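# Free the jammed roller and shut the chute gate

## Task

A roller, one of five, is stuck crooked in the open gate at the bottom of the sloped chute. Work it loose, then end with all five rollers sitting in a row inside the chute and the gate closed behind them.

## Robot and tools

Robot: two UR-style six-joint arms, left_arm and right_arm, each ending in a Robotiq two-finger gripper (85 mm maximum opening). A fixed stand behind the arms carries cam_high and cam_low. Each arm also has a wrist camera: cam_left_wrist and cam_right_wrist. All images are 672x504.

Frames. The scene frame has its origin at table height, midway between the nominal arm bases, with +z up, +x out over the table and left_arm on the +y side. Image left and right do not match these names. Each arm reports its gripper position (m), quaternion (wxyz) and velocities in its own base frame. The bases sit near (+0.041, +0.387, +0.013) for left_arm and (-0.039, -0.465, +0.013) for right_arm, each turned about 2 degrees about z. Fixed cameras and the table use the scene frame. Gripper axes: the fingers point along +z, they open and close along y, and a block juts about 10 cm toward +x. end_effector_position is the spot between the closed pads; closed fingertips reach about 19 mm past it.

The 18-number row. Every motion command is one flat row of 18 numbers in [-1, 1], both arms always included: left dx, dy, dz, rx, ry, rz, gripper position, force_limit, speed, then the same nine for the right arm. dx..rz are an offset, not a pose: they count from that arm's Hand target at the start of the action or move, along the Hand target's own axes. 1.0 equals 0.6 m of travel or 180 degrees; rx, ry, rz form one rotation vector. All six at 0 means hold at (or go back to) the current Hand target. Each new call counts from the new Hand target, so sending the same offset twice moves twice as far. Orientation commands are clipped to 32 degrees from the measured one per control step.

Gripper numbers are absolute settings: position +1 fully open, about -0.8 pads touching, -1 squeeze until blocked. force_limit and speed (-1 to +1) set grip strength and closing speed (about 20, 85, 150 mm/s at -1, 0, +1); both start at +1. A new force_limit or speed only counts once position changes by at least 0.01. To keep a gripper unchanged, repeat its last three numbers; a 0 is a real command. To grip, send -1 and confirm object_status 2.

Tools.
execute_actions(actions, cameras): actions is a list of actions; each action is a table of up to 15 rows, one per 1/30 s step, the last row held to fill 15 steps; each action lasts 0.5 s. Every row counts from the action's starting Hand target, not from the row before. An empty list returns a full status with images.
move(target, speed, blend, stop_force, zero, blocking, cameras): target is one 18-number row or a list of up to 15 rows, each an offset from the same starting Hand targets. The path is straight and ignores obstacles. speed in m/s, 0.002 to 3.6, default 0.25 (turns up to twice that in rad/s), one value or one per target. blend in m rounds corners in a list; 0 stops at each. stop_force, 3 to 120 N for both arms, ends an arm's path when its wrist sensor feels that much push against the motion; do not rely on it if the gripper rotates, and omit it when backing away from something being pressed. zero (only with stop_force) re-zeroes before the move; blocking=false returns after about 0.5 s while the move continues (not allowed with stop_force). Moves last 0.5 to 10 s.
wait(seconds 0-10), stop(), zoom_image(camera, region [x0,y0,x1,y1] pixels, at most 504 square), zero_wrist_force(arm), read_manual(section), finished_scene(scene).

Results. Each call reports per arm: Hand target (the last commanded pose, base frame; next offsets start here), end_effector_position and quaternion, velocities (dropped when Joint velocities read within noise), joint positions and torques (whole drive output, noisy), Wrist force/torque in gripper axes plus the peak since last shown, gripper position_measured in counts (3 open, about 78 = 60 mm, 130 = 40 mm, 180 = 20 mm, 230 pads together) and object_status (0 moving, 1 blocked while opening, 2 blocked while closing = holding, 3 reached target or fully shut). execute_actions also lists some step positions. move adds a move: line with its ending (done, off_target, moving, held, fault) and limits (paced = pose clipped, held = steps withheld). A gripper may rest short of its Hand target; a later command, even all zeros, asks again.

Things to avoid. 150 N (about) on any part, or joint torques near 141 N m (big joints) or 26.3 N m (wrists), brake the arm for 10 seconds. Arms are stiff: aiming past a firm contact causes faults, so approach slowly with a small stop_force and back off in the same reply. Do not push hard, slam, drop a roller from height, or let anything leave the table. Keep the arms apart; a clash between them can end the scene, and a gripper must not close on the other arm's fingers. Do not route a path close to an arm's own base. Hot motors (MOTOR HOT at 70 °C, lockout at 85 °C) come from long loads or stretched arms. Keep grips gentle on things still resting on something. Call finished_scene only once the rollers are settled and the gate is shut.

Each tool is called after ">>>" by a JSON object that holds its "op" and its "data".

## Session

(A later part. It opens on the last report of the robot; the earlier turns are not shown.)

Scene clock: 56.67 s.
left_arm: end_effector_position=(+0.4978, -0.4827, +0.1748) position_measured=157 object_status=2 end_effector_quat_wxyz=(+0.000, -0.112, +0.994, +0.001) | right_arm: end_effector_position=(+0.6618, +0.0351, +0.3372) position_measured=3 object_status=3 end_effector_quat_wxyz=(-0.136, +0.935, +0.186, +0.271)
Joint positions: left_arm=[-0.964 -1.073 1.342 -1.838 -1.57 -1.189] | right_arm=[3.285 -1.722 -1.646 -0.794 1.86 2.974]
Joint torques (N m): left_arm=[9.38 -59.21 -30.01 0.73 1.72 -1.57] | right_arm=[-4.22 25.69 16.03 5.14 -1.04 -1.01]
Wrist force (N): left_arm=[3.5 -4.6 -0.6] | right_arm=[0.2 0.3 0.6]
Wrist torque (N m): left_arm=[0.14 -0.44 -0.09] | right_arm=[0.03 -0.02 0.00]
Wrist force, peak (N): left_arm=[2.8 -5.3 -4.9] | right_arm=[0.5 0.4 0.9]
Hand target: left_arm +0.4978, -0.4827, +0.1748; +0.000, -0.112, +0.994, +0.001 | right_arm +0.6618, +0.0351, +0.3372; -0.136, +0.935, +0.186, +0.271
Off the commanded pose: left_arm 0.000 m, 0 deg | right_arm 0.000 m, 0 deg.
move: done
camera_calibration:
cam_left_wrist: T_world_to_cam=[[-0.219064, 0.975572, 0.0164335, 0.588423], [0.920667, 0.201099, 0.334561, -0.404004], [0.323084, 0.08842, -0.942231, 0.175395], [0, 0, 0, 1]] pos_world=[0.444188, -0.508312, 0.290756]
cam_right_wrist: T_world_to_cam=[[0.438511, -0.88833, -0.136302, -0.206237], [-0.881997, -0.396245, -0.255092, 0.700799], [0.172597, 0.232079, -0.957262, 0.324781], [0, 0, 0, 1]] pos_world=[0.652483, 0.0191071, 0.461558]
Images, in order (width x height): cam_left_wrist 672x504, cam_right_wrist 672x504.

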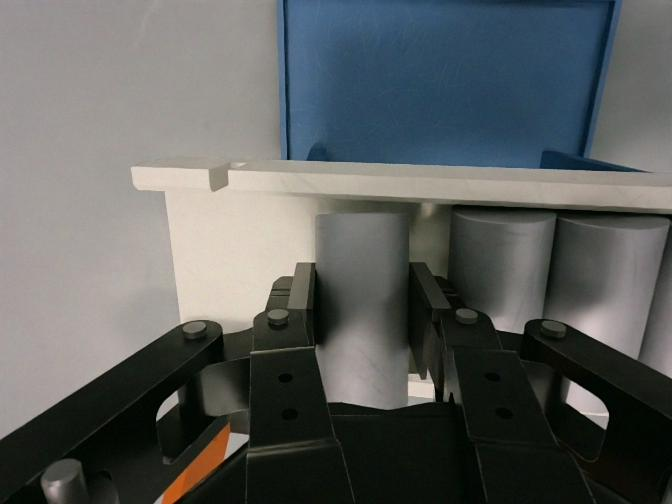

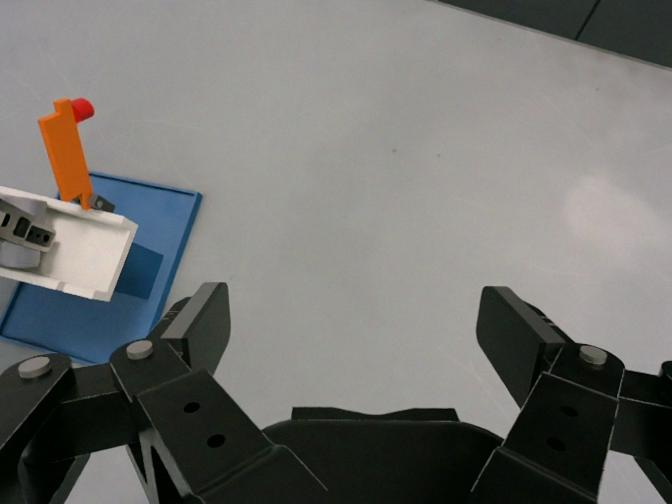

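>>> {"op": "move", "data": {"target": [[0,0,-0.012,0,0,0,-1,-0.8,-0.9,0,0,0,0,0,0,1,1,1],[0.0078,0,-0.012,0,0,0,-1,-0.8,-0.9,0,0,0,0,0,0,1,1,1],[0.0078,0,0.008,0,0,0,-1,-0.8,-0.9,0,0,0,0,0,0,1,1,1]], "speed": 0.04, "stop_force": 16, "cameras": ["cam_left_wrist","cam_right_wrist"]}}

>>> {"op": "zoom_image", "data": {"camera": "cam_right_wrist", "region": [0, 160, 100, 300]}}

>>> {"op": "zoom_image", "data": {"camera": "cam_left_wrist", "region": [280, 150, 560, 430]}}

Scene clock: 59.90 s.
left_arm: end_effector_position=(+0.4934, -0.4838, +0.1729) position_measured=157 object_status=2 end_effector_quat_wxyz=(+0.000, -0.112, +0.994, +0.001) | right_arm: end_effector_position=(+0.6618, +0.0351, +0.3372) position_measured=3 object_status=3 end_effector_quat_wxyz=(-0.136, +0.935, +0.186, +0.271)
Joint positions: left_arm=[-0.97 -1.078 1.354 -1.846 -1.569 -1.195] | right_arm=[3.285 -1.722 -1.646 -0.794 1.86 2.974]
Joint torques (N m): left_arm=[-1.19 -64.71 -28.85 -4.63 -2.56 -2.92] | right_arm=[-3.9 24.32 16.79 4.88 -1.2 -1.04]
Wrist force (N): left_arm=[-2.5 -0.6 4.1] | right_arm=[0.5 0.4 0.6]
Wrist torque (N m): left_arm=[0.11 -0.24 -0.06] | right_arm=[0.05 -0.05 0.00]
Wrist force, peak (N): left_arm=[-1.9 -5.0 -24.8] | right_arm=[0.5 0.3 0.9]
Hand target: left_arm +0.4934, -0.4838, +0.1729; +0.000, -0.112, +0.994, +0.001 (not the last commanded pose) | right_arm +0.6618, +0.0351, +0.3372; -0.136, +0.935, +0.186, +0.271
Off the commanded pose: left_arm 0.003 m, 0 deg | right_arm 0.000 m, 0 deg.
move: contact (left_arm); path passed 2 of 3 targets
camera_calibration:
cam_left_wrist: T_world_to_cam=[[-0.219285, 0.975529, 0.0160541, 0.588724], [0.920476, 0.201399, 0.334907, -0.398902], [0.323478, 0.0882176, -0.942114, 0.174942], [0, 0, 0, 1]] pos_world=[0.439689, -0.509412, 0.288959]
cam_right_wrist: T_world_to_cam=[[0.438511, -0.88833, -0.136302, -0.206237], [-0.881997, -0.396245, -0.255092, 0.700799], [0.172597, 0.232079, -0.957262, 0.324781], [0, 0, 0, 1]] pos_world=[0.652483, 0.0191071, 0.461558]
Images, in order (width x height): cam_left_wrist 672x504, cam_right_wrist 672x504.

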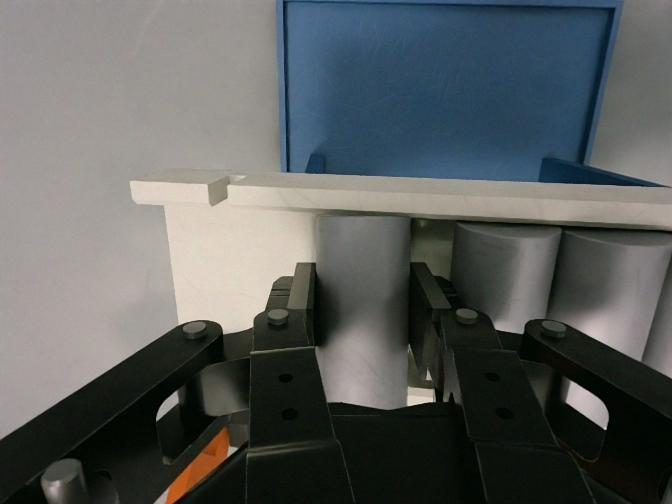

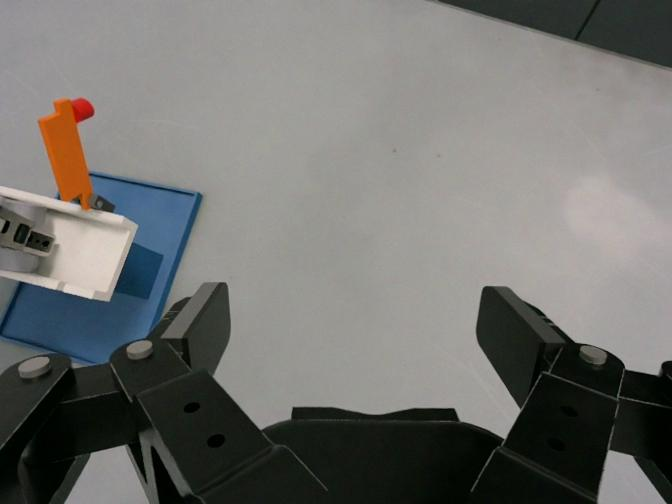

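Scaled by 3.600 from the camera's 672x504 image, which has a finer 960x720 frame.

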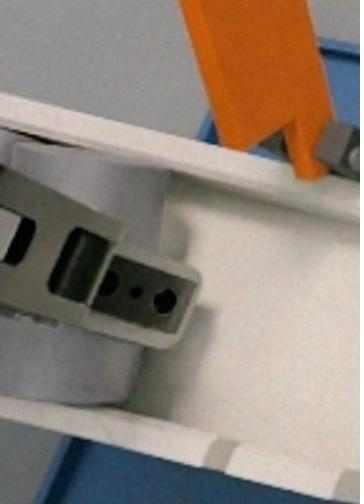

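Scaled by 1.800 from the camera's 672x504 image, which has a finer 960x720 frame.

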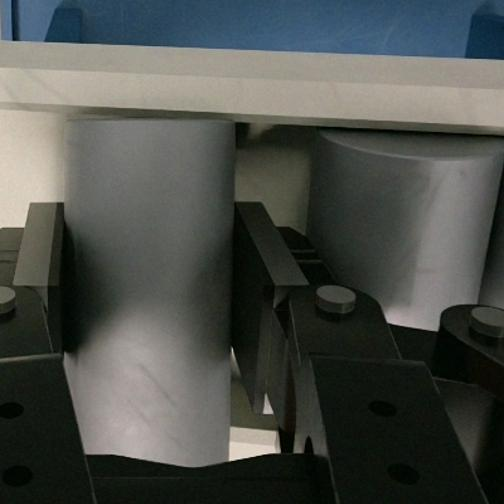

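>>> {"op": "move", "data": {"target": [[0,0,-0.008,0,0,0,-1,-0.8,-0.9,0,0,0,0,0,0,1,1,1],[-0.0035,0,-0.008,0,0,0,-1,-0.8,-0.9,0,0,0,0,0,0,1,1,1],[-0.0035,0,0.012,0,0,0,-1,-0.8,-0.9,0,0,0,0,0,0,1,1,1]], "speed": 0.03, "stop_force": 16, "cameras": ["cam_left_wrist","cam_right_wrist"]}}

>>> {"op": "zoom_image", "data": {"camera": "cam_right_wrist", "region": [0, 160, 100, 300]}}

>>> {"op": "zoom_image", "data": {"camera": "cam_left_wrist", "region": [280, 150, 560, 430]}}

Scene clock: 62.80 s.
left_arm: end_effector_position=(+0.4955, -0.4833, +0.1726) position_measured=157 object_status=2 end_effector_quat_wxyz=(+0.000, -0.112, +0.994, +0.001) | right_arm: end_effector_position=(+0.6618, +0.0351, +0.3372) position_measured=3 object_status=3 end_effector_quat_wxyz=(-0.136, +0.935, +0.186, +0.271)
Joint positions: left_arm=[-0.967 -1.075 1.351 -1.846 -1.57 -1.192] | right_arm=[3.285 -1.722 -1.646 -0.794 1.86 2.974]
Joint torques (N m): left_arm=[9.16 -64.97 -31.81 -4.9 0.43 -0.51] | right_arm=[-3.52 24.5 16.83 5.16 -1.04 -1.15]
Wrist force (N): left_arm=[1.1 -0.8 4.7] | right_arm=[0.5 0.2 0.6]
Wrist torque (N m): left_arm=[0.13 -0.26 -0.15] | right_arm=[0.02 -0.06 0.00]
Wrist force, peak (N): left_arm=[1.1 -8.7 -22.0] | right_arm=[0.3 0.2 0.9]
Hand target: left_arm +0.4955, -0.4833, +0.1726; +0.000, -0.112, +0.994, +0.001 (not the last commanded pose) | right_arm +0.6618, +0.0351, +0.3372; -0.136, +0.935, +0.186, +0.271
Off the commanded pose: left_arm 0.007 m, 0 deg | right_arm 0.000 m, 0 deg.
move: contact (left_arm); path passed 2 of 3 targets
camera_calibration:
cam_left_wrist: T_world_to_cam=[[-0.219184, 0.975556, 0.0157576, 0.588757], [0.920466, 0.201396, 0.334937, -0.400841], [0.323576, 0.087917, -0.942109, 0.173739], [0, 0, 0, 1]] pos_world=[0.441788, -0.508912, 0.28866]
cam_right_wrist: T_world_to_cam=[[0.438511, -0.88833, -0.136302, -0.206237], [-0.881997, -0.396245, -0.255092, 0.700799], [0.172597, 0.232079, -0.957262, 0.324781], [0, 0, 0, 1]] pos_world=[0.652483, 0.0191071, 0.461558]
Images, in order (width x height): cam_left_wrist 672x504, cam_right_wrist 672x504.

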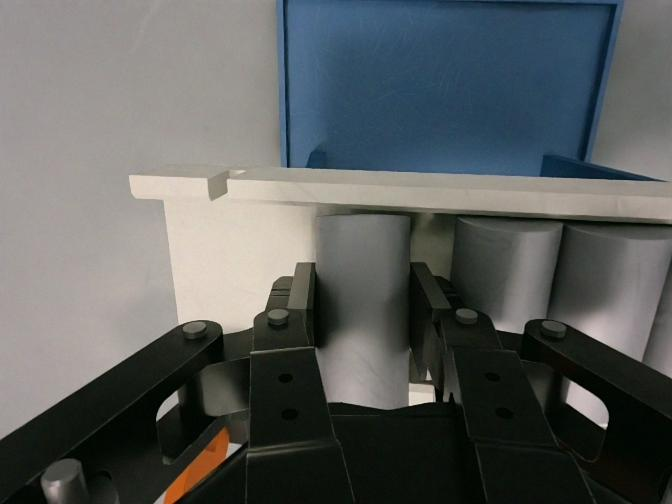

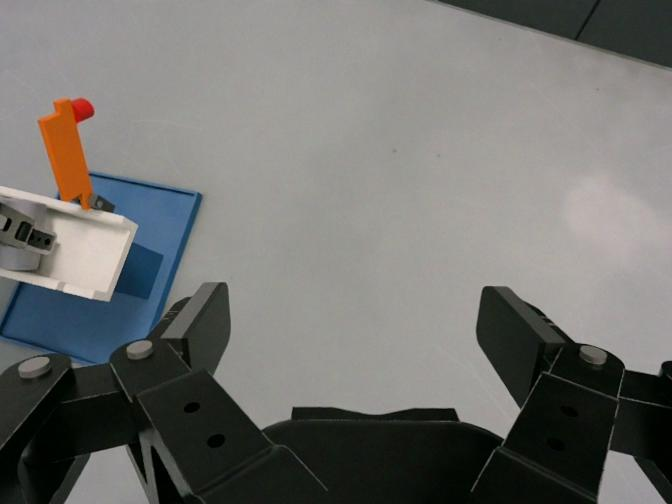

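Scaled by 3.600 from the camera's 672x504 image, which has a finer 960x720 frame.

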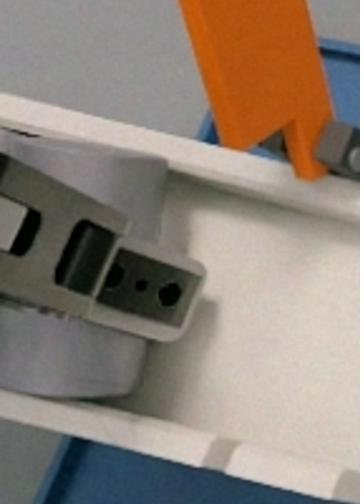

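Scaled by 1.800 from the camera's 672x504 image, which has a finer 960x720 frame.

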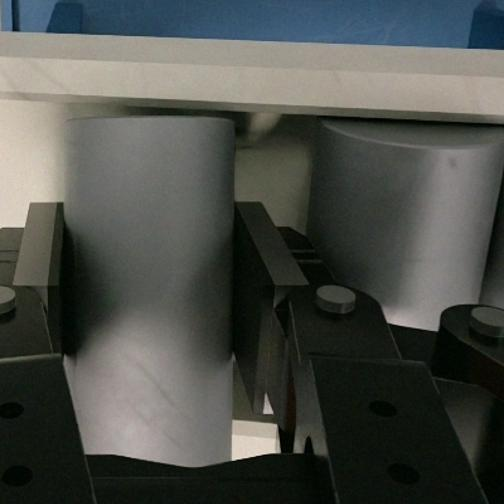

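>>> {"op": "move", "data": {"target": [0,0,-0.003,0,0,0,-0.13,-0.8,-0.9,0,0,0,0,0,0,1,1,1], "speed": 0.03, "cameras": ["cam_left_wrist","cam_right_wrist"]}}

>>> {"op": "zoom_image", "data": {"camera": "cam_right_wrist", "region": [0, 160, 100, 300]}}

>>> {"op": "zoom_image", "data": {"camera": "cam_left_wrist", "region": [280, 150, 560, 430]}}

Scene clock: 64.63 s.
left_arm: end_effector_position=(+0.4955, -0.4833, +0.1745) position_measured=145 object_status=3 end_effector_quat_wxyz=(+0.000, -0.112, +0.994, +0.001) | right_arm: end_effector_position=(+0.6618, +0.0351, +0.3372) position_measured=3 object_status=3 end_effector_quat_wxyz=(-0.136, +0.935, +0.186, +0.271)
Joint positions: left_arm=[-0.967 -1.076 1.347 -1.841 -1.57 -1.192] | right_arm=[3.285 -1.722 -1.646 -0.794 1.86 2.974]
Joint torques (N m): left_arm=[8.45 -59.56 -26.89 -1.14 0.38 -0.6] | right_arm=[-3 24.35 16.98 5.14 -1.17 -0.99]
Wrist force (N): left_arm=[1.1 -1.9 2.1] | right_arm=[0.3 0.2 0.6]
Wrist torque (N m): left_arm=[0.09 -0.25 -0.15] | right_arm=[0.02 -0.03 0.00]
Wrist force, peak (N): left_arm=[1.4 -3.3 5.5] | right_arm=[0.6 0.5 0.7]
Hand target: left_arm +0.4955, -0.4833, +0.1744; +0.000, -0.112, +0.994, +0.001 | right_arm +0.6618, +0.0351, +0.3372; -0.136, +0.935, +0.186, +0.271
Off the commanded pose: left_arm 0.000 m, 0 deg | right_arm 0.000 m, 0 deg.
move: done
camera_calibration:
cam_left_wrist: T_world_to_cam=[[-0.219184, 0.975556, 0.0157576, 0.588728], [0.920466, 0.201396, 0.334937, -0.401444], [0.323576, 0.087917, -0.942109, 0.175434], [0, 0, 0, 1]] pos_world=[0.441788, -0.508912, 0.29046]
cam_right_wrist: T_world_to_cam=[[0.438511, -0.88833, -0.136302, -0.206237], [-0.881997, -0.396245, -0.255092, 0.700799], [0.172597, 0.232079, -0.957262, 0.324781], [0, 0, 0, 1]] pos_world=[0.652483, 0.0191071, 0.461558]
Images, in order (width x height): cam_left_wrist 672x504, cam_right_wrist 672x504.

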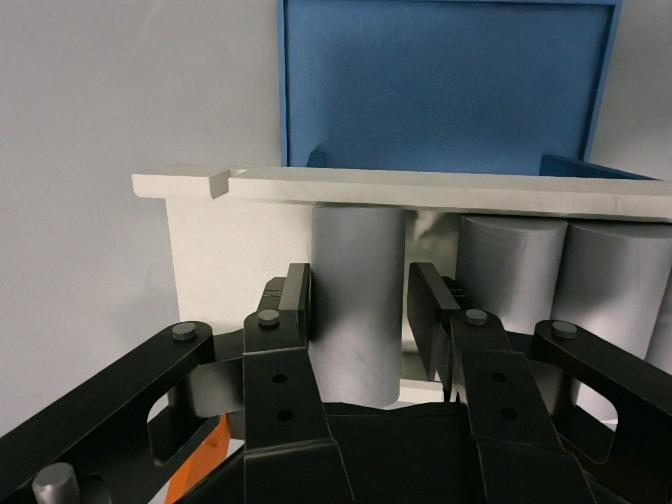

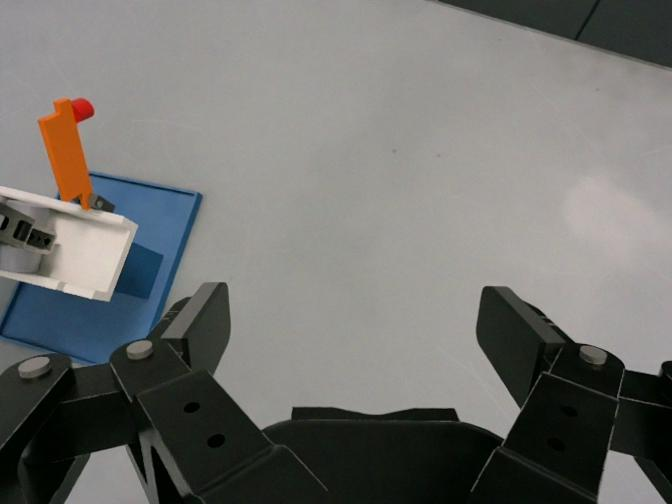

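Scaled by 3.600 from the camera's 672x504 image, which has a finer 960x720 frame.

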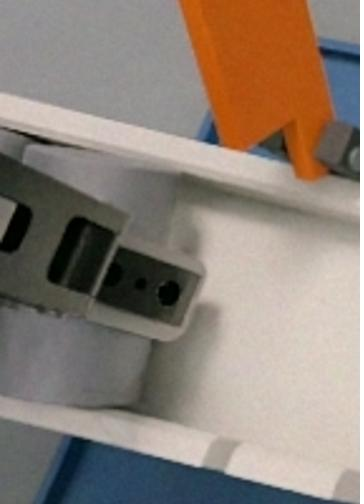

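Scaled by 1.800 from the camera's 672x504 image, which has a finer 960x720 frame.

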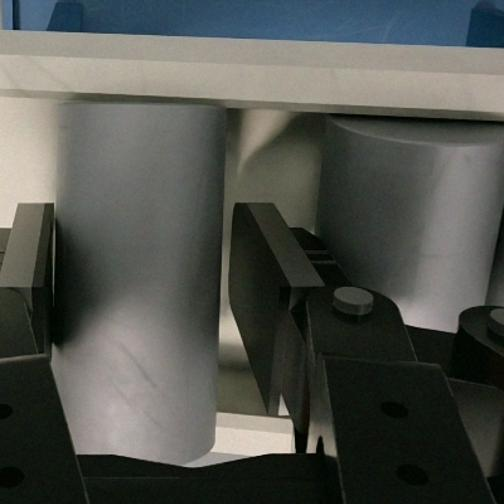

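>>> {"op": "move", "data": {"target": [[0,0,0,0,0,0,-1,-0.8,-0.9,0,0,0,0,0,0,1,1,1],[0,0,-0.025,0,0,0,-1,-0.8,-0.9,0,0,0,0,0,0,1,1,1],[0,0,-0.025,0,0.044,0,-1,-0.8,-0.9,0,0,0,0,0,0,1,1,1]], "speed": 0.05, "cameras": ["cam_left_wrist","cam_right_wrist"]}}

>>> {"op": "zoom_image", "data": {"camera": "cam_right_wrist", "region": [0, 160, 100, 300]}}

>>> {"op": "zoom_image", "data": {"camera": "cam_left_wrist", "region": [280, 150, 560, 430]}}

>>> {"op": "zoom_image", "data": {"camera": "cam_right_wrist", "region": [0, 60, 220, 340]}}

Scene clock: 70.17 s.
left_arm: end_effector_position=(+0.4955, -0.4833, +0.1894) position_measured=157 object_status=2 end_effector_quat_wxyz=(-0.068, -0.112, +0.991, -0.007) end_effector_velocity=(+0.001, +0.000, +0.000) end_effector_angular_velocity=(+0.001, -0.006, +0.001) | right_arm: end_effector_position=(+0.6618, +0.0351, +0.3372) position_measured=3 object_status=3 end_effector_quat_wxyz=(-0.136, +0.935, +0.186, +0.271)
Joint positions: left_arm=[-0.92 -1.038 1.241 -1.715 -1.696 -1.141] | right_arm=[3.285 -1.722 -1.646 -0.794 1.86 2.974]
Joint velocities: left_arm=[-0.001 -0.001 0.003 -0.005 0.005 -0.002] | right_arm=[within noise]
Joint torques (N m): left_arm=[-6.45 -62 -8.4 -2.81 2.13 -2.69] | right_arm=[-2.88 24.51 16.95 5.01 -1.04 -1.05]
Wrist force (N): left_arm=[0.9 -5.5 -3.3] | right_arm=[0.5 0.2 0.6]
Wrist torque (N m): left_arm=[0.06 -0.22 -0.12] | right_arm=[0.01 -0.06 0.00]
Wrist force, peak (N): left_arm=[0.1 -2.1 6.5] | right_arm=[0.5 0.3 0.9]
Hand target: left_arm +0.4955, -0.4833, +0.1894; -0.068, -0.112, +0.991, -0.007 | right_arm +0.6618, +0.0351, +0.3372; -0.136, +0.935, +0.186, +0.271
Off the commanded pose: left_arm 0.000 m, 0 deg | right_arm 0.000 m, 0 deg.
move: done
camera_calibration:
cam_left_wrist: T_world_to_cam=[[-0.217128, 0.976027, 0.0150792, 0.587855], [0.956756, 0.209726, 0.201577, -0.395185], [0.193582, 0.0581951, -0.979357, 0.2466], [0, 0, 0, 1]] pos_world=[0.457998, -0.505233, 0.312305]
cam_right_wrist: T_world_to_cam=[[0.438511, -0.88833, -0.136302, -0.206237], [-0.881997, -0.396245, -0.255092, 0.700799], [0.172597, 0.232079, -0.957262, 0.324781], [0, 0, 0, 1]] pos_world=[0.652483, 0.0191071, 0.461558]
Images, in order (width x height): cam_left_wrist 672x504, cam_right_wrist 672x504.

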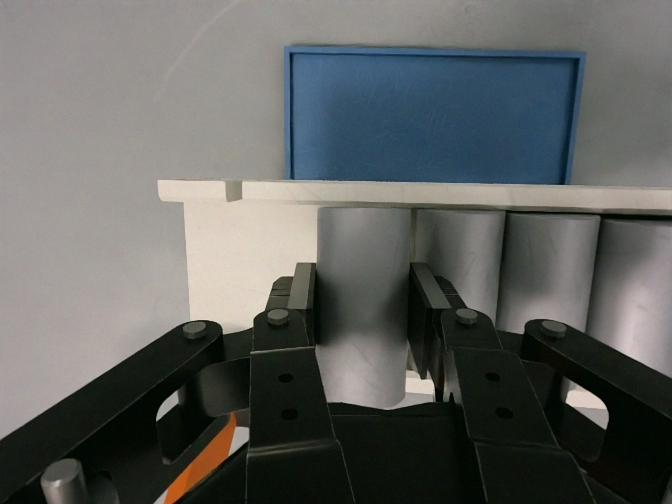

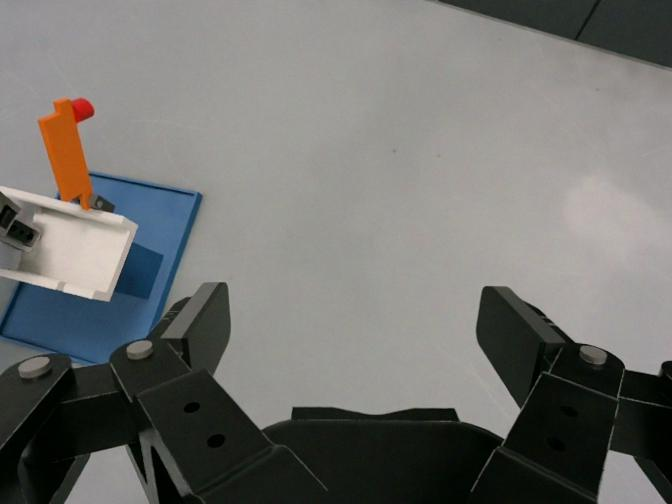

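Scaled by 3.600 from the camera's 672x504 image, which has a finer 960x720 frame.

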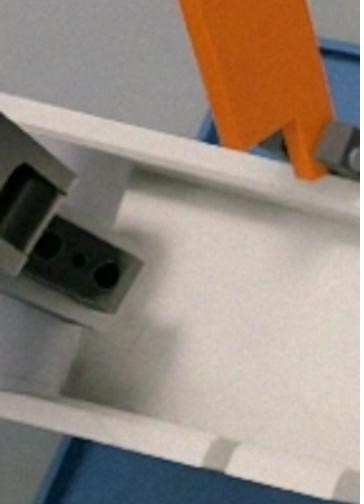

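Scaled by 1.800 from the camera's 672x504 image, which has a finer 960x720 frame.

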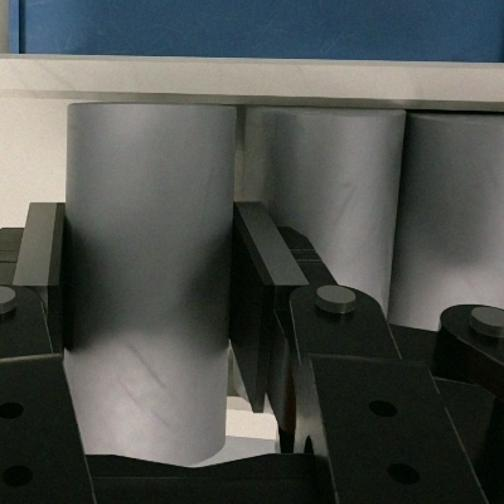

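Scaled by 1.800 from the camera's 672x504 image, which has a finer 960x720 frame.

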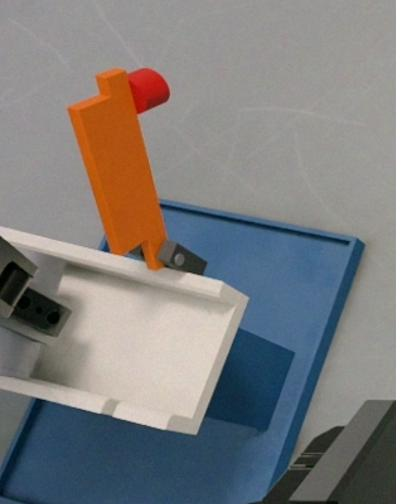

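>>> {"op": "move", "data": {"target": [[-0.0041,0,-0.0006,0,0,0,-1,-0.8,-0.9,0,0,0,0,0,0,1,1,1],[-0.0093,0,0.036,0,0,0,-1,-0.8,-0.9,0,0,0,0,0,0,1,1,1]], "speed": 0.03, "stop_force": 13, "cameras": ["cam_left_wrist","cam_right_wrist"]}}

>>> {"op": "zoom_image", "data": {"camera": "cam_right_wrist", "region": [0, 160, 100, 300]}}

>>> {"op": "zoom_image", "data": {"camera": "cam_left_wrist", "region": [280, 150, 560, 430]}}

Scene clock: 73.80 s.
left_arm: end_effector_position=(+0.4980, -0.4828, +0.1886) position_measured=157 object_status=2 end_effector_quat_wxyz=(-0.068, -0.112, +0.991, -0.007) | right_arm: end_effector_position=(+0.6618, +0.0351, +0.3372) position_measured=3 object_status=3 end_effector_quat_wxyz=(-0.136, +0.935, +0.186, +0.271)
Joint positions: left_arm=[-0.917 -1.034 1.237 -1.715 -1.695 -1.138] | right_arm=[3.285 -1.722 -1.646 -0.794 1.86 2.974]
Joint torques (N m): left_arm=[-9.56 -66.89 -20.6 -4.58 -2.89 -2.78] | right_arm=[-3.09 24.79 17.1 4.92 -1.02 -1.12]
Wrist force (N): left_arm=[0.4 -0.6 4.2] | right_arm=[0.4 0.2 0.7]
Wrist torque (N m): left_arm=[0.11 -0.22 -0.12] | right_arm=[0.01 -0.05 0.00]
Wrist force, peak (N): left_arm=[4.5 -13.2 -18.0] | right_arm=[0.6 0.2 0.8]
Hand target: left_arm +0.4980, -0.4828, +0.1885; -0.068, -0.112, +0.991, -0.007 (not the last commanded pose) | right_arm +0.6618, +0.0351, +0.3372; -0.136, +0.935, +0.186, +0.271
Off the commanded pose: left_arm 0.021 m, 0 deg | right_arm 0.000 m, 0 deg.
move: contact (left_arm); path passed 1 of 2 targets
camera_calibration:
cam_left_wrist: T_world_to_cam=[[-0.217213, 0.97601, 0.0148962, 0.587989], [0.956674, 0.209829, 0.201859, -0.397424], [0.193891, 0.0580974, -0.979301, 0.245115], [0, 0, 0, 1]] pos_world=[0.460399, -0.504732, 0.311507]
cam_right_wrist: T_world_to_cam=[[0.438511, -0.88833, -0.136302, -0.206237], [-0.881997, -0.396245, -0.255092, 0.700799], [0.172597, 0.232079, -0.957262, 0.324781], [0, 0, 0, 1]] pos_world=[0.652483, 0.0191071, 0.461558]
Images, in order (width x height): cam_left_wrist 672x504, cam_right_wrist 672x504.

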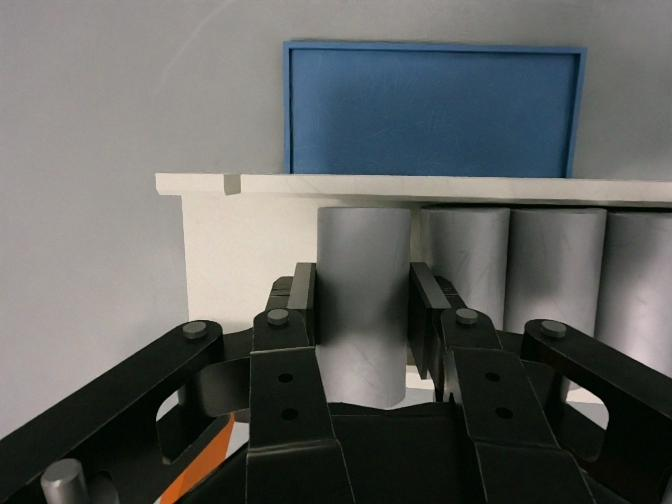

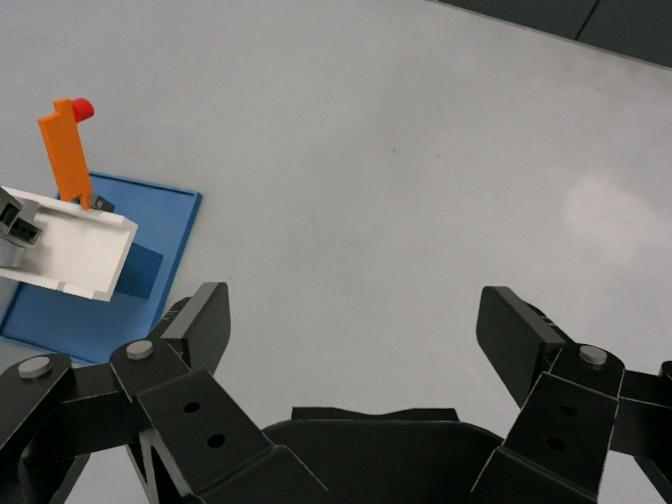

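Scaled by 3.600 from the camera's 672x504 image, which has a finer 960x720 frame.

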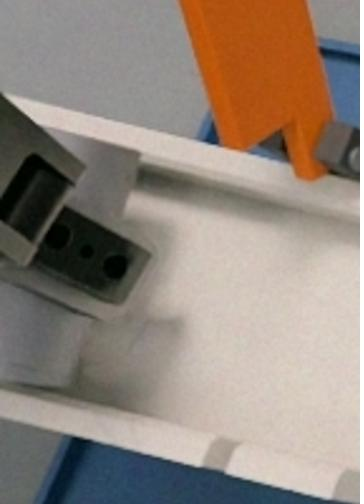

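Scaled by 1.800 from the camera's 672x504 image, which has a finer 960x720 frame.

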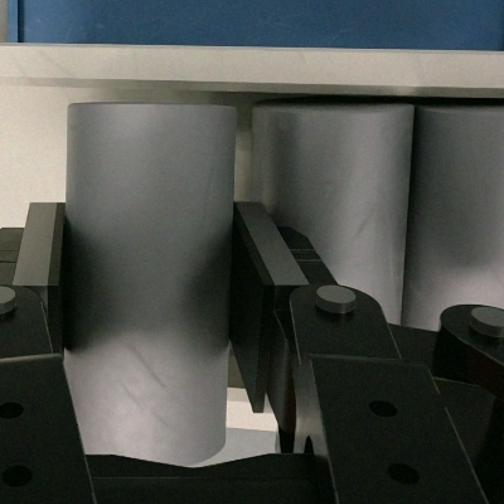

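>>> {"op": "move", "data": {"target": [[-0.0012,0.022,-0.004,0,0,0,-1,-0.8,-0.9,0,0,0,0,0,0,1,1,1],[-0.0057,0.022,0.030,0,0,0,-1,-0.8,-0.9,0,0,0,0,0,0,1,1,1]], "speed": 0.03, "stop_force": 16, "cameras": ["cam_left_wrist","cam_right_wrist"]}}

>>> {"op": "zoom_image", "data": {"camera": "cam_right_wrist", "region": [0, 160, 100, 300]}}

>>> {"op": "zoom_image", "data": {"camera": "cam_left_wrist", "region": [280, 150, 560, 430]}}

Scene clock: 78.17 s.
left_arm: end_effector_position=(+0.4960, -0.4696, +0.1906) position_measured=157 object_status=2 end_effector_quat_wxyz=(-0.068, -0.112, +0.991, -0.007) | right_arm: end_effector_position=(+0.6618, +0.0351, +0.3372) position_measured=3 object_status=3 end_effector_quat_wxyz=(-0.136, +0.935, +0.186, +0.271)
Joint positions: left_arm=[-0.907 -1.06 1.272 -1.723 -1.695 -1.129] | right_arm=[3.285 -1.722 -1.646 -0.794 1.86 2.974]
Joint torques (N m): left_arm=[-8.86 -41.74 -33.21 -4.5 -2.91 -2.75] | right_arm=[-2.51 25.67 17.36 4.92 -1.1 -1.08]
Wrist force (N): left_arm=[0.2 -0.6 4.0] | right_arm=[0.2 0.4 0.6]
Wrist torque (N m): left_arm=[0.13 -0.22 -0.13] | right_arm=[0.05 -0.02 0.00]
Wrist force, peak (N): left_arm=[10.6 -10.5 -17.5] | right_arm=[0.4 0.4 0.9]
Hand target: left_arm +0.4960, -0.4696, +0.1906; -0.068, -0.112, +0.991, -0.007 (not the last commanded pose) | right_arm +0.6618, +0.0351, +0.3372; -0.136, +0.935, +0.186, +0.271
Off the commanded pose: left_arm 0.020 m, 0 deg | right_arm 0.000 m, 0 deg.
move: contact (left_arm); path passed 1 of 2 targets
camera_calibration:
cam_left_wrist: T_world_to_cam=[[-0.217218, 0.976009, 0.0149175, 0.574636], [0.956692, 0.209835, 0.201766, -0.398661], [0.193795, 0.0580985, -0.97932, 0.246745], [0, 0, 0, 1]] pos_world=[0.458398, -0.491532, 0.313506]
cam_right_wrist: T_world_to_cam=[[0.438511, -0.88833, -0.136302, -0.206237], [-0.881997, -0.396245, -0.255092, 0.700799], [0.172597, 0.232079, -0.957262, 0.324781], [0, 0, 0, 1]] pos_world=[0.652483, 0.0191071, 0.461558]
Images, in order (width x height): cam_left_wrist 672x504, cam_right_wrist 672x504.

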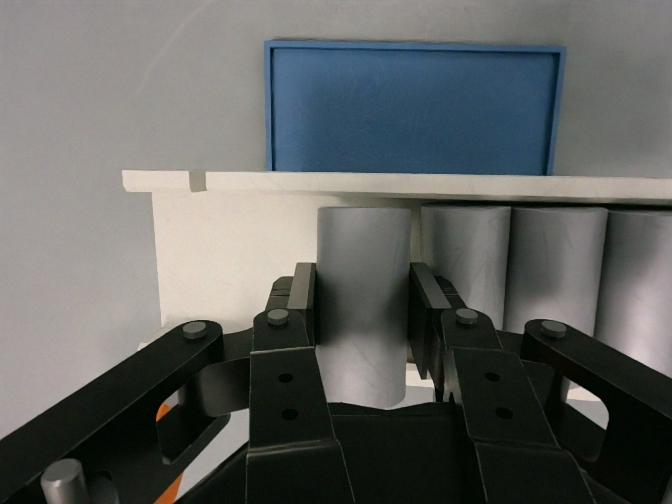

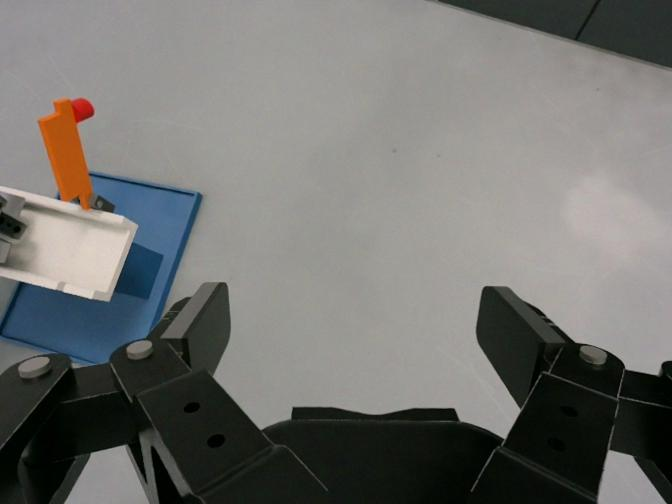

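Scaled by 3.600 from the camera's 672x504 image, which has a finer 960x720 frame.

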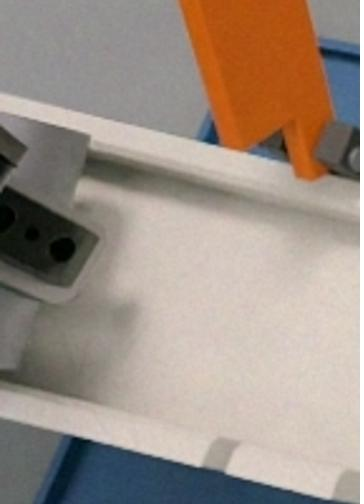

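Scaled by 1.800 from the camera's 672x504 image, which has a finer 960x720 frame.

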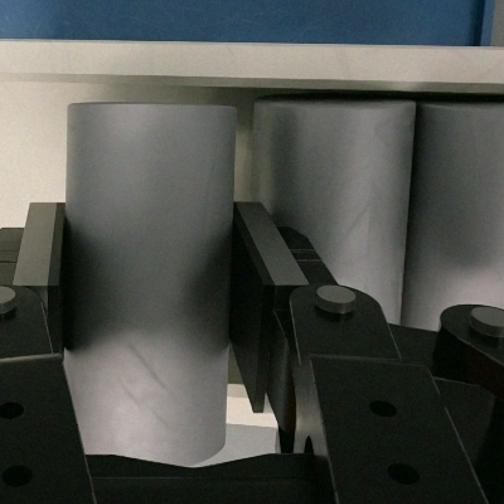

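>>> {"op": "move", "data": {"target": [[0,0,-0.006,0.083,0,0,-1,-0.8,-0.9,0,0,0,0,0,0,1,1,1],[0,-0.02,-0.002,0.083,0,0,-1,-0.8,-0.9,0,0,0,0,0,0,1,1,1],[-0.003,0.004,0.022,0.083,0,0,-1,-0.8,-0.9,0,0,0,0,0,0,1,1,1]], "speed": 0.04, "stop_force": 30, "cameras": ["cam_left_wrist","cam_right_wrist"]}}

>>> {"op": "zoom_image", "data": {"camera": "cam_right_wrist", "region": [0, 160, 100, 300]}}

>>> {"op": "zoom_image", "data": {"camera": "cam_left_wrist", "region": [280, 150, 560, 430]}}

Scene clock: 86.37 s.
left_arm: end_effector_position=(+0.4954, -0.4673, +0.1772) position_measured=157 object_status=2 end_effector_quat_wxyz=(-0.053, -0.120, +0.982, -0.136) | right_arm: end_effector_position=(+0.6618, +0.0351, +0.3372) position_measured=3 object_status=3 end_effector_quat_wxyz=(-0.136, +0.935, +0.186, +0.271)
Joint positions: left_arm=[-0.863 -1.155 1.533 -2.121 -1.81 -1.127] | right_arm=[3.285 -1.722 -1.646 -0.794 1.86 2.974]
Joint torques (N m): left_arm=[-5.58 -33.1 -30.22 -3.21 2.58 -2.91] | right_arm=[-3.41 24.65 18.16 5.11 -0.94 -1.15]
Wrist force (N): left_arm=[5.7 -0.6 0.1] | right_arm=[0.3 0.1 0.8]
Wrist torque (N m): left_arm=[0.16 -0.29 -0.08] | right_arm=[0.01 -0.03 0.00]
Wrist force, peak (N): left_arm=[1.4 -13.1 -5.9] | right_arm=[0.5 0.4 0.8]
Hand target: left_arm +0.4954, -0.4673, +0.1772; -0.053, -0.120, +0.982, -0.136 | right_arm +0.6618, +0.0351, +0.3372; -0.136, +0.935, +0.186, +0.271
Off the commanded pose: left_arm 0.000 m, 0 deg | right_arm 0.000 m, 0 deg.
move: done
camera_calibration:
cam_left_wrist: T_world_to_cam=[[-0.245096, 0.939072, -0.24098, 0.614349], [0.9362, 0.293834, 0.192848, -0.344949], [0.251906, -0.178339, -0.951177, 0.0893629], [0, 0, 0, 1]] pos_world=[0.451005, -0.459624, 0.299568]
cam_right_wrist: T_world_to_cam=[[0.438511, -0.88833, -0.136302, -0.206237], [-0.881997, -0.396245, -0.255092, 0.700799], [0.172597, 0.232079, -0.957262, 0.324781], [0, 0, 0, 1]] pos_world=[0.652483, 0.0191071, 0.461558]
Images, in order (width x height): cam_left_wrist 672x504, cam_right_wrist 672x504.

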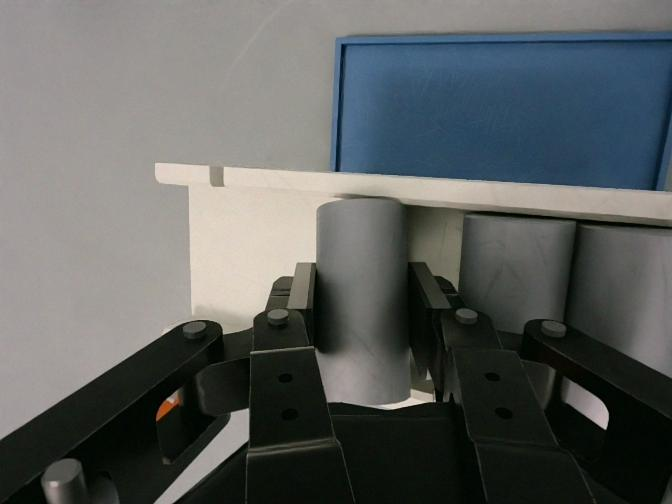

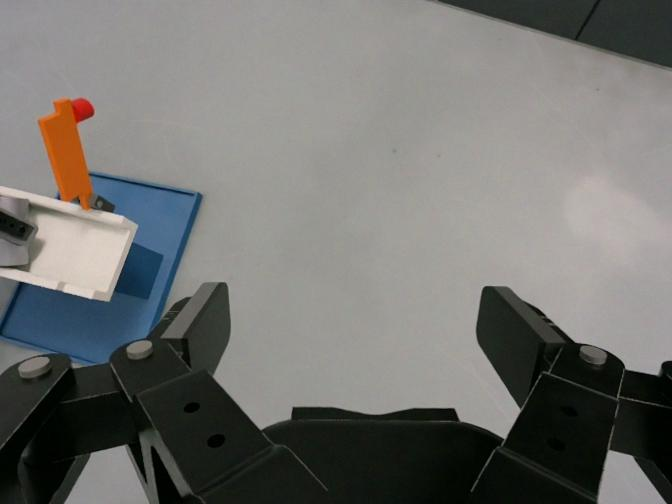

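Scaled by 3.600 from the camera's 672x504 image, which has a finer 960x720 frame.

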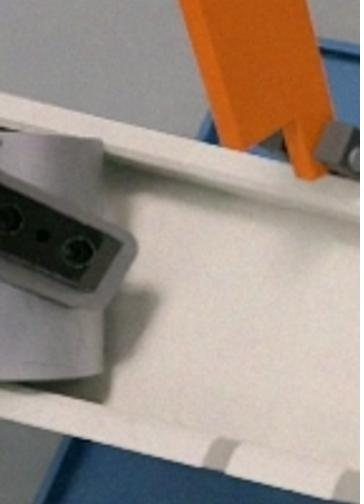

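Scaled by 1.800 from the camera's 672x504 image, which has a finer 960x720 frame.

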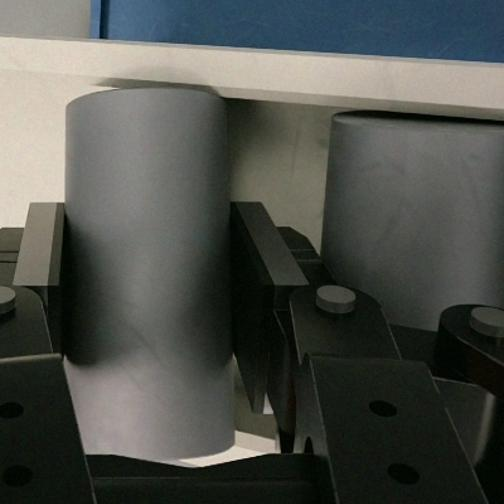

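>>> {"op": "move", "data": {"target": [0,0,0,0,0,0,-1,-0.8,-0.9,-0.068,-0.151,0.147,0.275,0.0159,0.0974,1,1,1], "speed": 0.4, "cameras": ["cam_right_wrist"]}}

>>> {"op": "zoom_image", "data": {"camera": "cam_right_wrist", "region": [200, 100, 480, 340]}}

Scene clock: 92.50 s.
left_arm: end_effector_position=(+0.4955, -0.4673, +0.1772) position_measured=157 object_status=2 end_effector_quat_wxyz=(-0.053, -0.120, +0.982, -0.136) | right_arm: end_effector_position=(+0.6318, +0.1362, +0.2563) position_measured=3 object_status=3 end_effector_quat_wxyz=(-0.556, +0.802, +0.138, +0.168)
Joint positions: left_arm=[-0.863 -1.155 1.533 -2.121 -1.81 -1.127] | right_arm=[3.189 -2.057 -1.75 -0.451 2.77 3.161]
Joint torques (N m): left_arm=[-5.49 -33.4 -27.07 -5.17 2.51 -2.95] | right_arm=[2.76 32.76 23.03 3.64 3.88 -0.3]
Wrist force (N): left_arm=[6.0 -0.6 -0.2] | right_arm=[-0.3 4.1 -1.4]
Wrist torque (N m): left_arm=[0.15 -0.32 -0.09] | right_arm=[0.55 0.07 0.07]
Wrist force, peak (N): left_arm=[6.3 -0.7 -0.3] | right_arm=[-0.7 5.1 -0.3]
Hand target: left_arm +0.4954, -0.4673, +0.1772; -0.053, -0.120, +0.982, -0.136 | right_arm +0.6318, +0.1362, +0.2563; -0.556, +0.802, +0.139, +0.168
Off the commanded pose: left_arm 0.000 m, 0 deg | right_arm 0.000 m, 0 deg.
move: done
camera_calibration:
cam_right_wrist: T_world_to_cam=[[0.429941, -0.346226, -0.833834, -0.00400383], [-0.882814, -0.354733, -0.307903, 0.70213], [-0.189184, 0.8685, -0.458168, 0.243021], [0, 0, 0, 1]] pos_world=[0.667548, 0.0366187, 0.324194]
Images, in order (width x height): cam_right_wrist 672x504.

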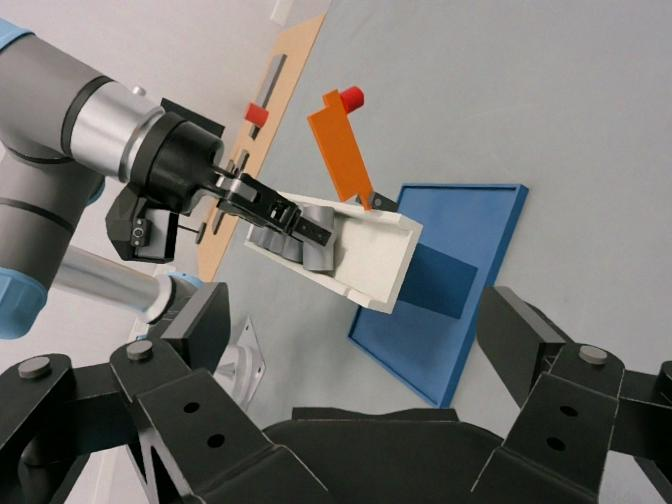

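Scaled by 1.800 from the camera's 672x504 image, which has a finer 960x720 frame.

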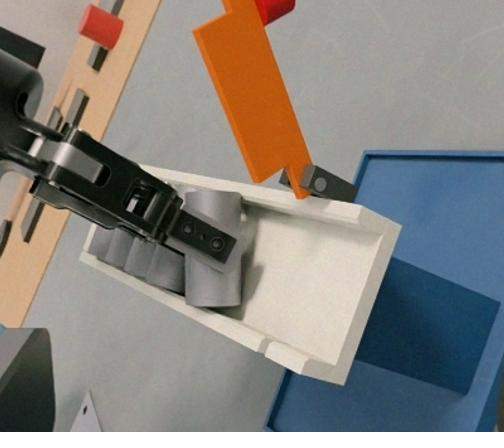

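>>> {"op": "zoom_image", "data": {"camera": "cam_right_wrist", "region": [270, 180, 380, 290]}}

Scaled by 4.582 from the camera's 672x504 image, which has a finer 960x720 frame.

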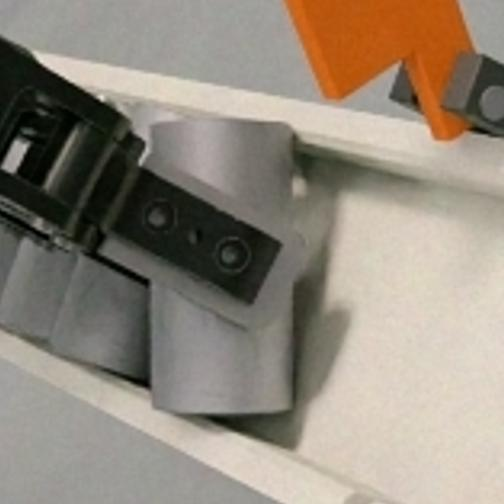

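>>> {"op": "move", "data": {"target": [[0.0009,-0.0017,-0.0064,0,0,0,-1,-0.8,-0.9,0,0,0,0,0,0,1,1,1],[0.0092,-0.0014,-0.0053,0,0,0,-1,-0.8,-0.9,0,0,0,0,0,0,1,1,1],[0.0056,0.0054,0.0203,0,0,0,-1,-0.8,-0.9,0,0,0,0,0,0,1,1,1]], "speed": 0.03, "stop_force": 16, "cameras": ["cam_left_wrist","cam_right_wrist"]}}

>>> {"op": "zoom_image", "data": {"camera": "cam_right_wrist", "region": [270, 180, 380, 290]}}

Scene clock: 96.57 s.
left_arm: end_effector_position=(+0.4936, -0.4678, +0.1816) position_measured=157 object_status=2 end_effector_quat_wxyz=(-0.053, -0.120, +0.982, -0.136) | right_arm: end_effector_position=(+0.6318, +0.1362, +0.2563) position_measured=3 object_status=3 end_effector_quat_wxyz=(-0.556, +0.802, +0.139, +0.168)
Joint positions: left_arm=[-0.866 -1.161 1.531 -2.113 -1.809 -1.129] | right_arm=[3.189 -2.057 -1.75 -0.451 2.77 3.161]
Joint torques (N m): left_arm=[8.64 -42.9 -11.23 -4.35 1.66 -2.55] | right_arm=[-5.24 38.76 29.53 1.64 3.32 -1.78]
Wrist force (N): left_arm=[0.8 -1.9 3.3] | right_arm=[-0.3 4.0 -1.3]
Wrist torque (N m): left_arm=[0.17 -0.22 -0.12] | right_arm=[0.52 0.06 0.07]
Wrist force, peak (N): left_arm=[-21.1 -5.0 -1.6] | right_arm=[-0.1 4.3 -1.4]
Hand target: left_arm +0.4936, -0.4678, +0.1816; -0.053, -0.120, +0.982, -0.136 (not the last commanded pose) | right_arm +0.6318, +0.1362, +0.2563; -0.556, +0.802, +0.139, +0.168
Off the commanded pose: left_arm 0.017 m, 0 deg | right_arm 0.000 m, 0 deg.
move: contact (left_arm); path passed 1 of 3 targets
camera_calibration:
cam_left_wrist: T_world_to_cam=[[-0.245009, 0.939124, -0.240868, 0.61534], [0.936222, 0.293729, 0.192904, -0.343927], [0.251911, -0.178242, -0.951194, 0.0938901], [0, 0, 0, 1]] pos_world=[0.449105, -0.460124, 0.303868]
cam_right_wrist: T_world_to_cam=[[0.429983, -0.34621, -0.833819, -0.00403784], [-0.882793, -0.354749, -0.307943, 0.70213], [-0.189184, 0.8685, -0.458168, 0.243021], [0, 0, 0, 1]] pos_world=[0.667548, 0.0366187, 0.324194]
Images, in order (width x height): cam_left_wrist 672x504, cam_right_wrist 672x504.

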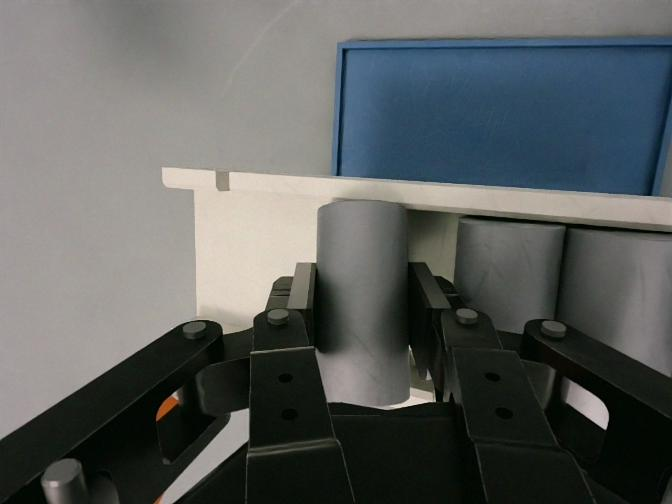

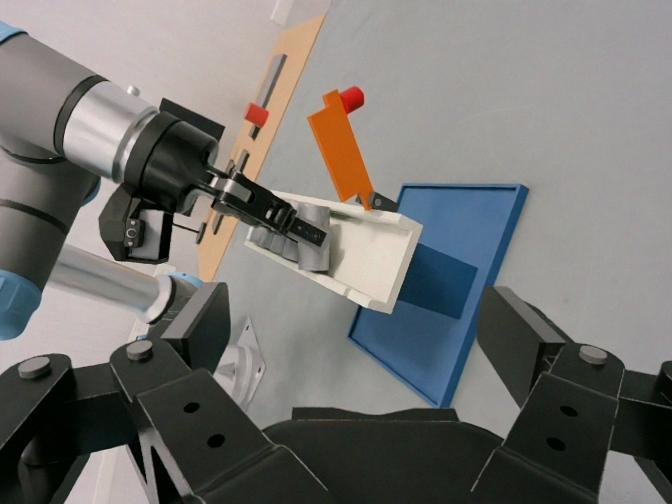

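Scaled by 4.582 from the camera's 672x504 image, which has a finer 960x720 frame.

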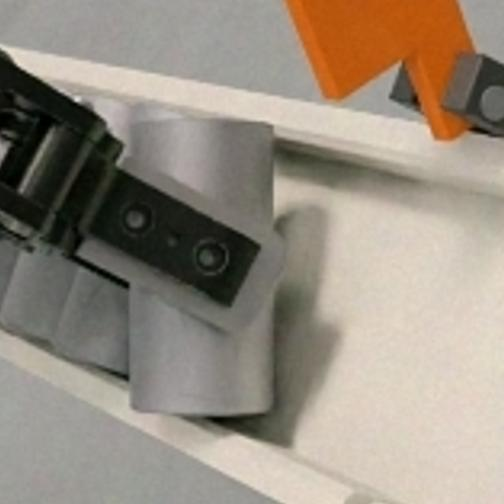

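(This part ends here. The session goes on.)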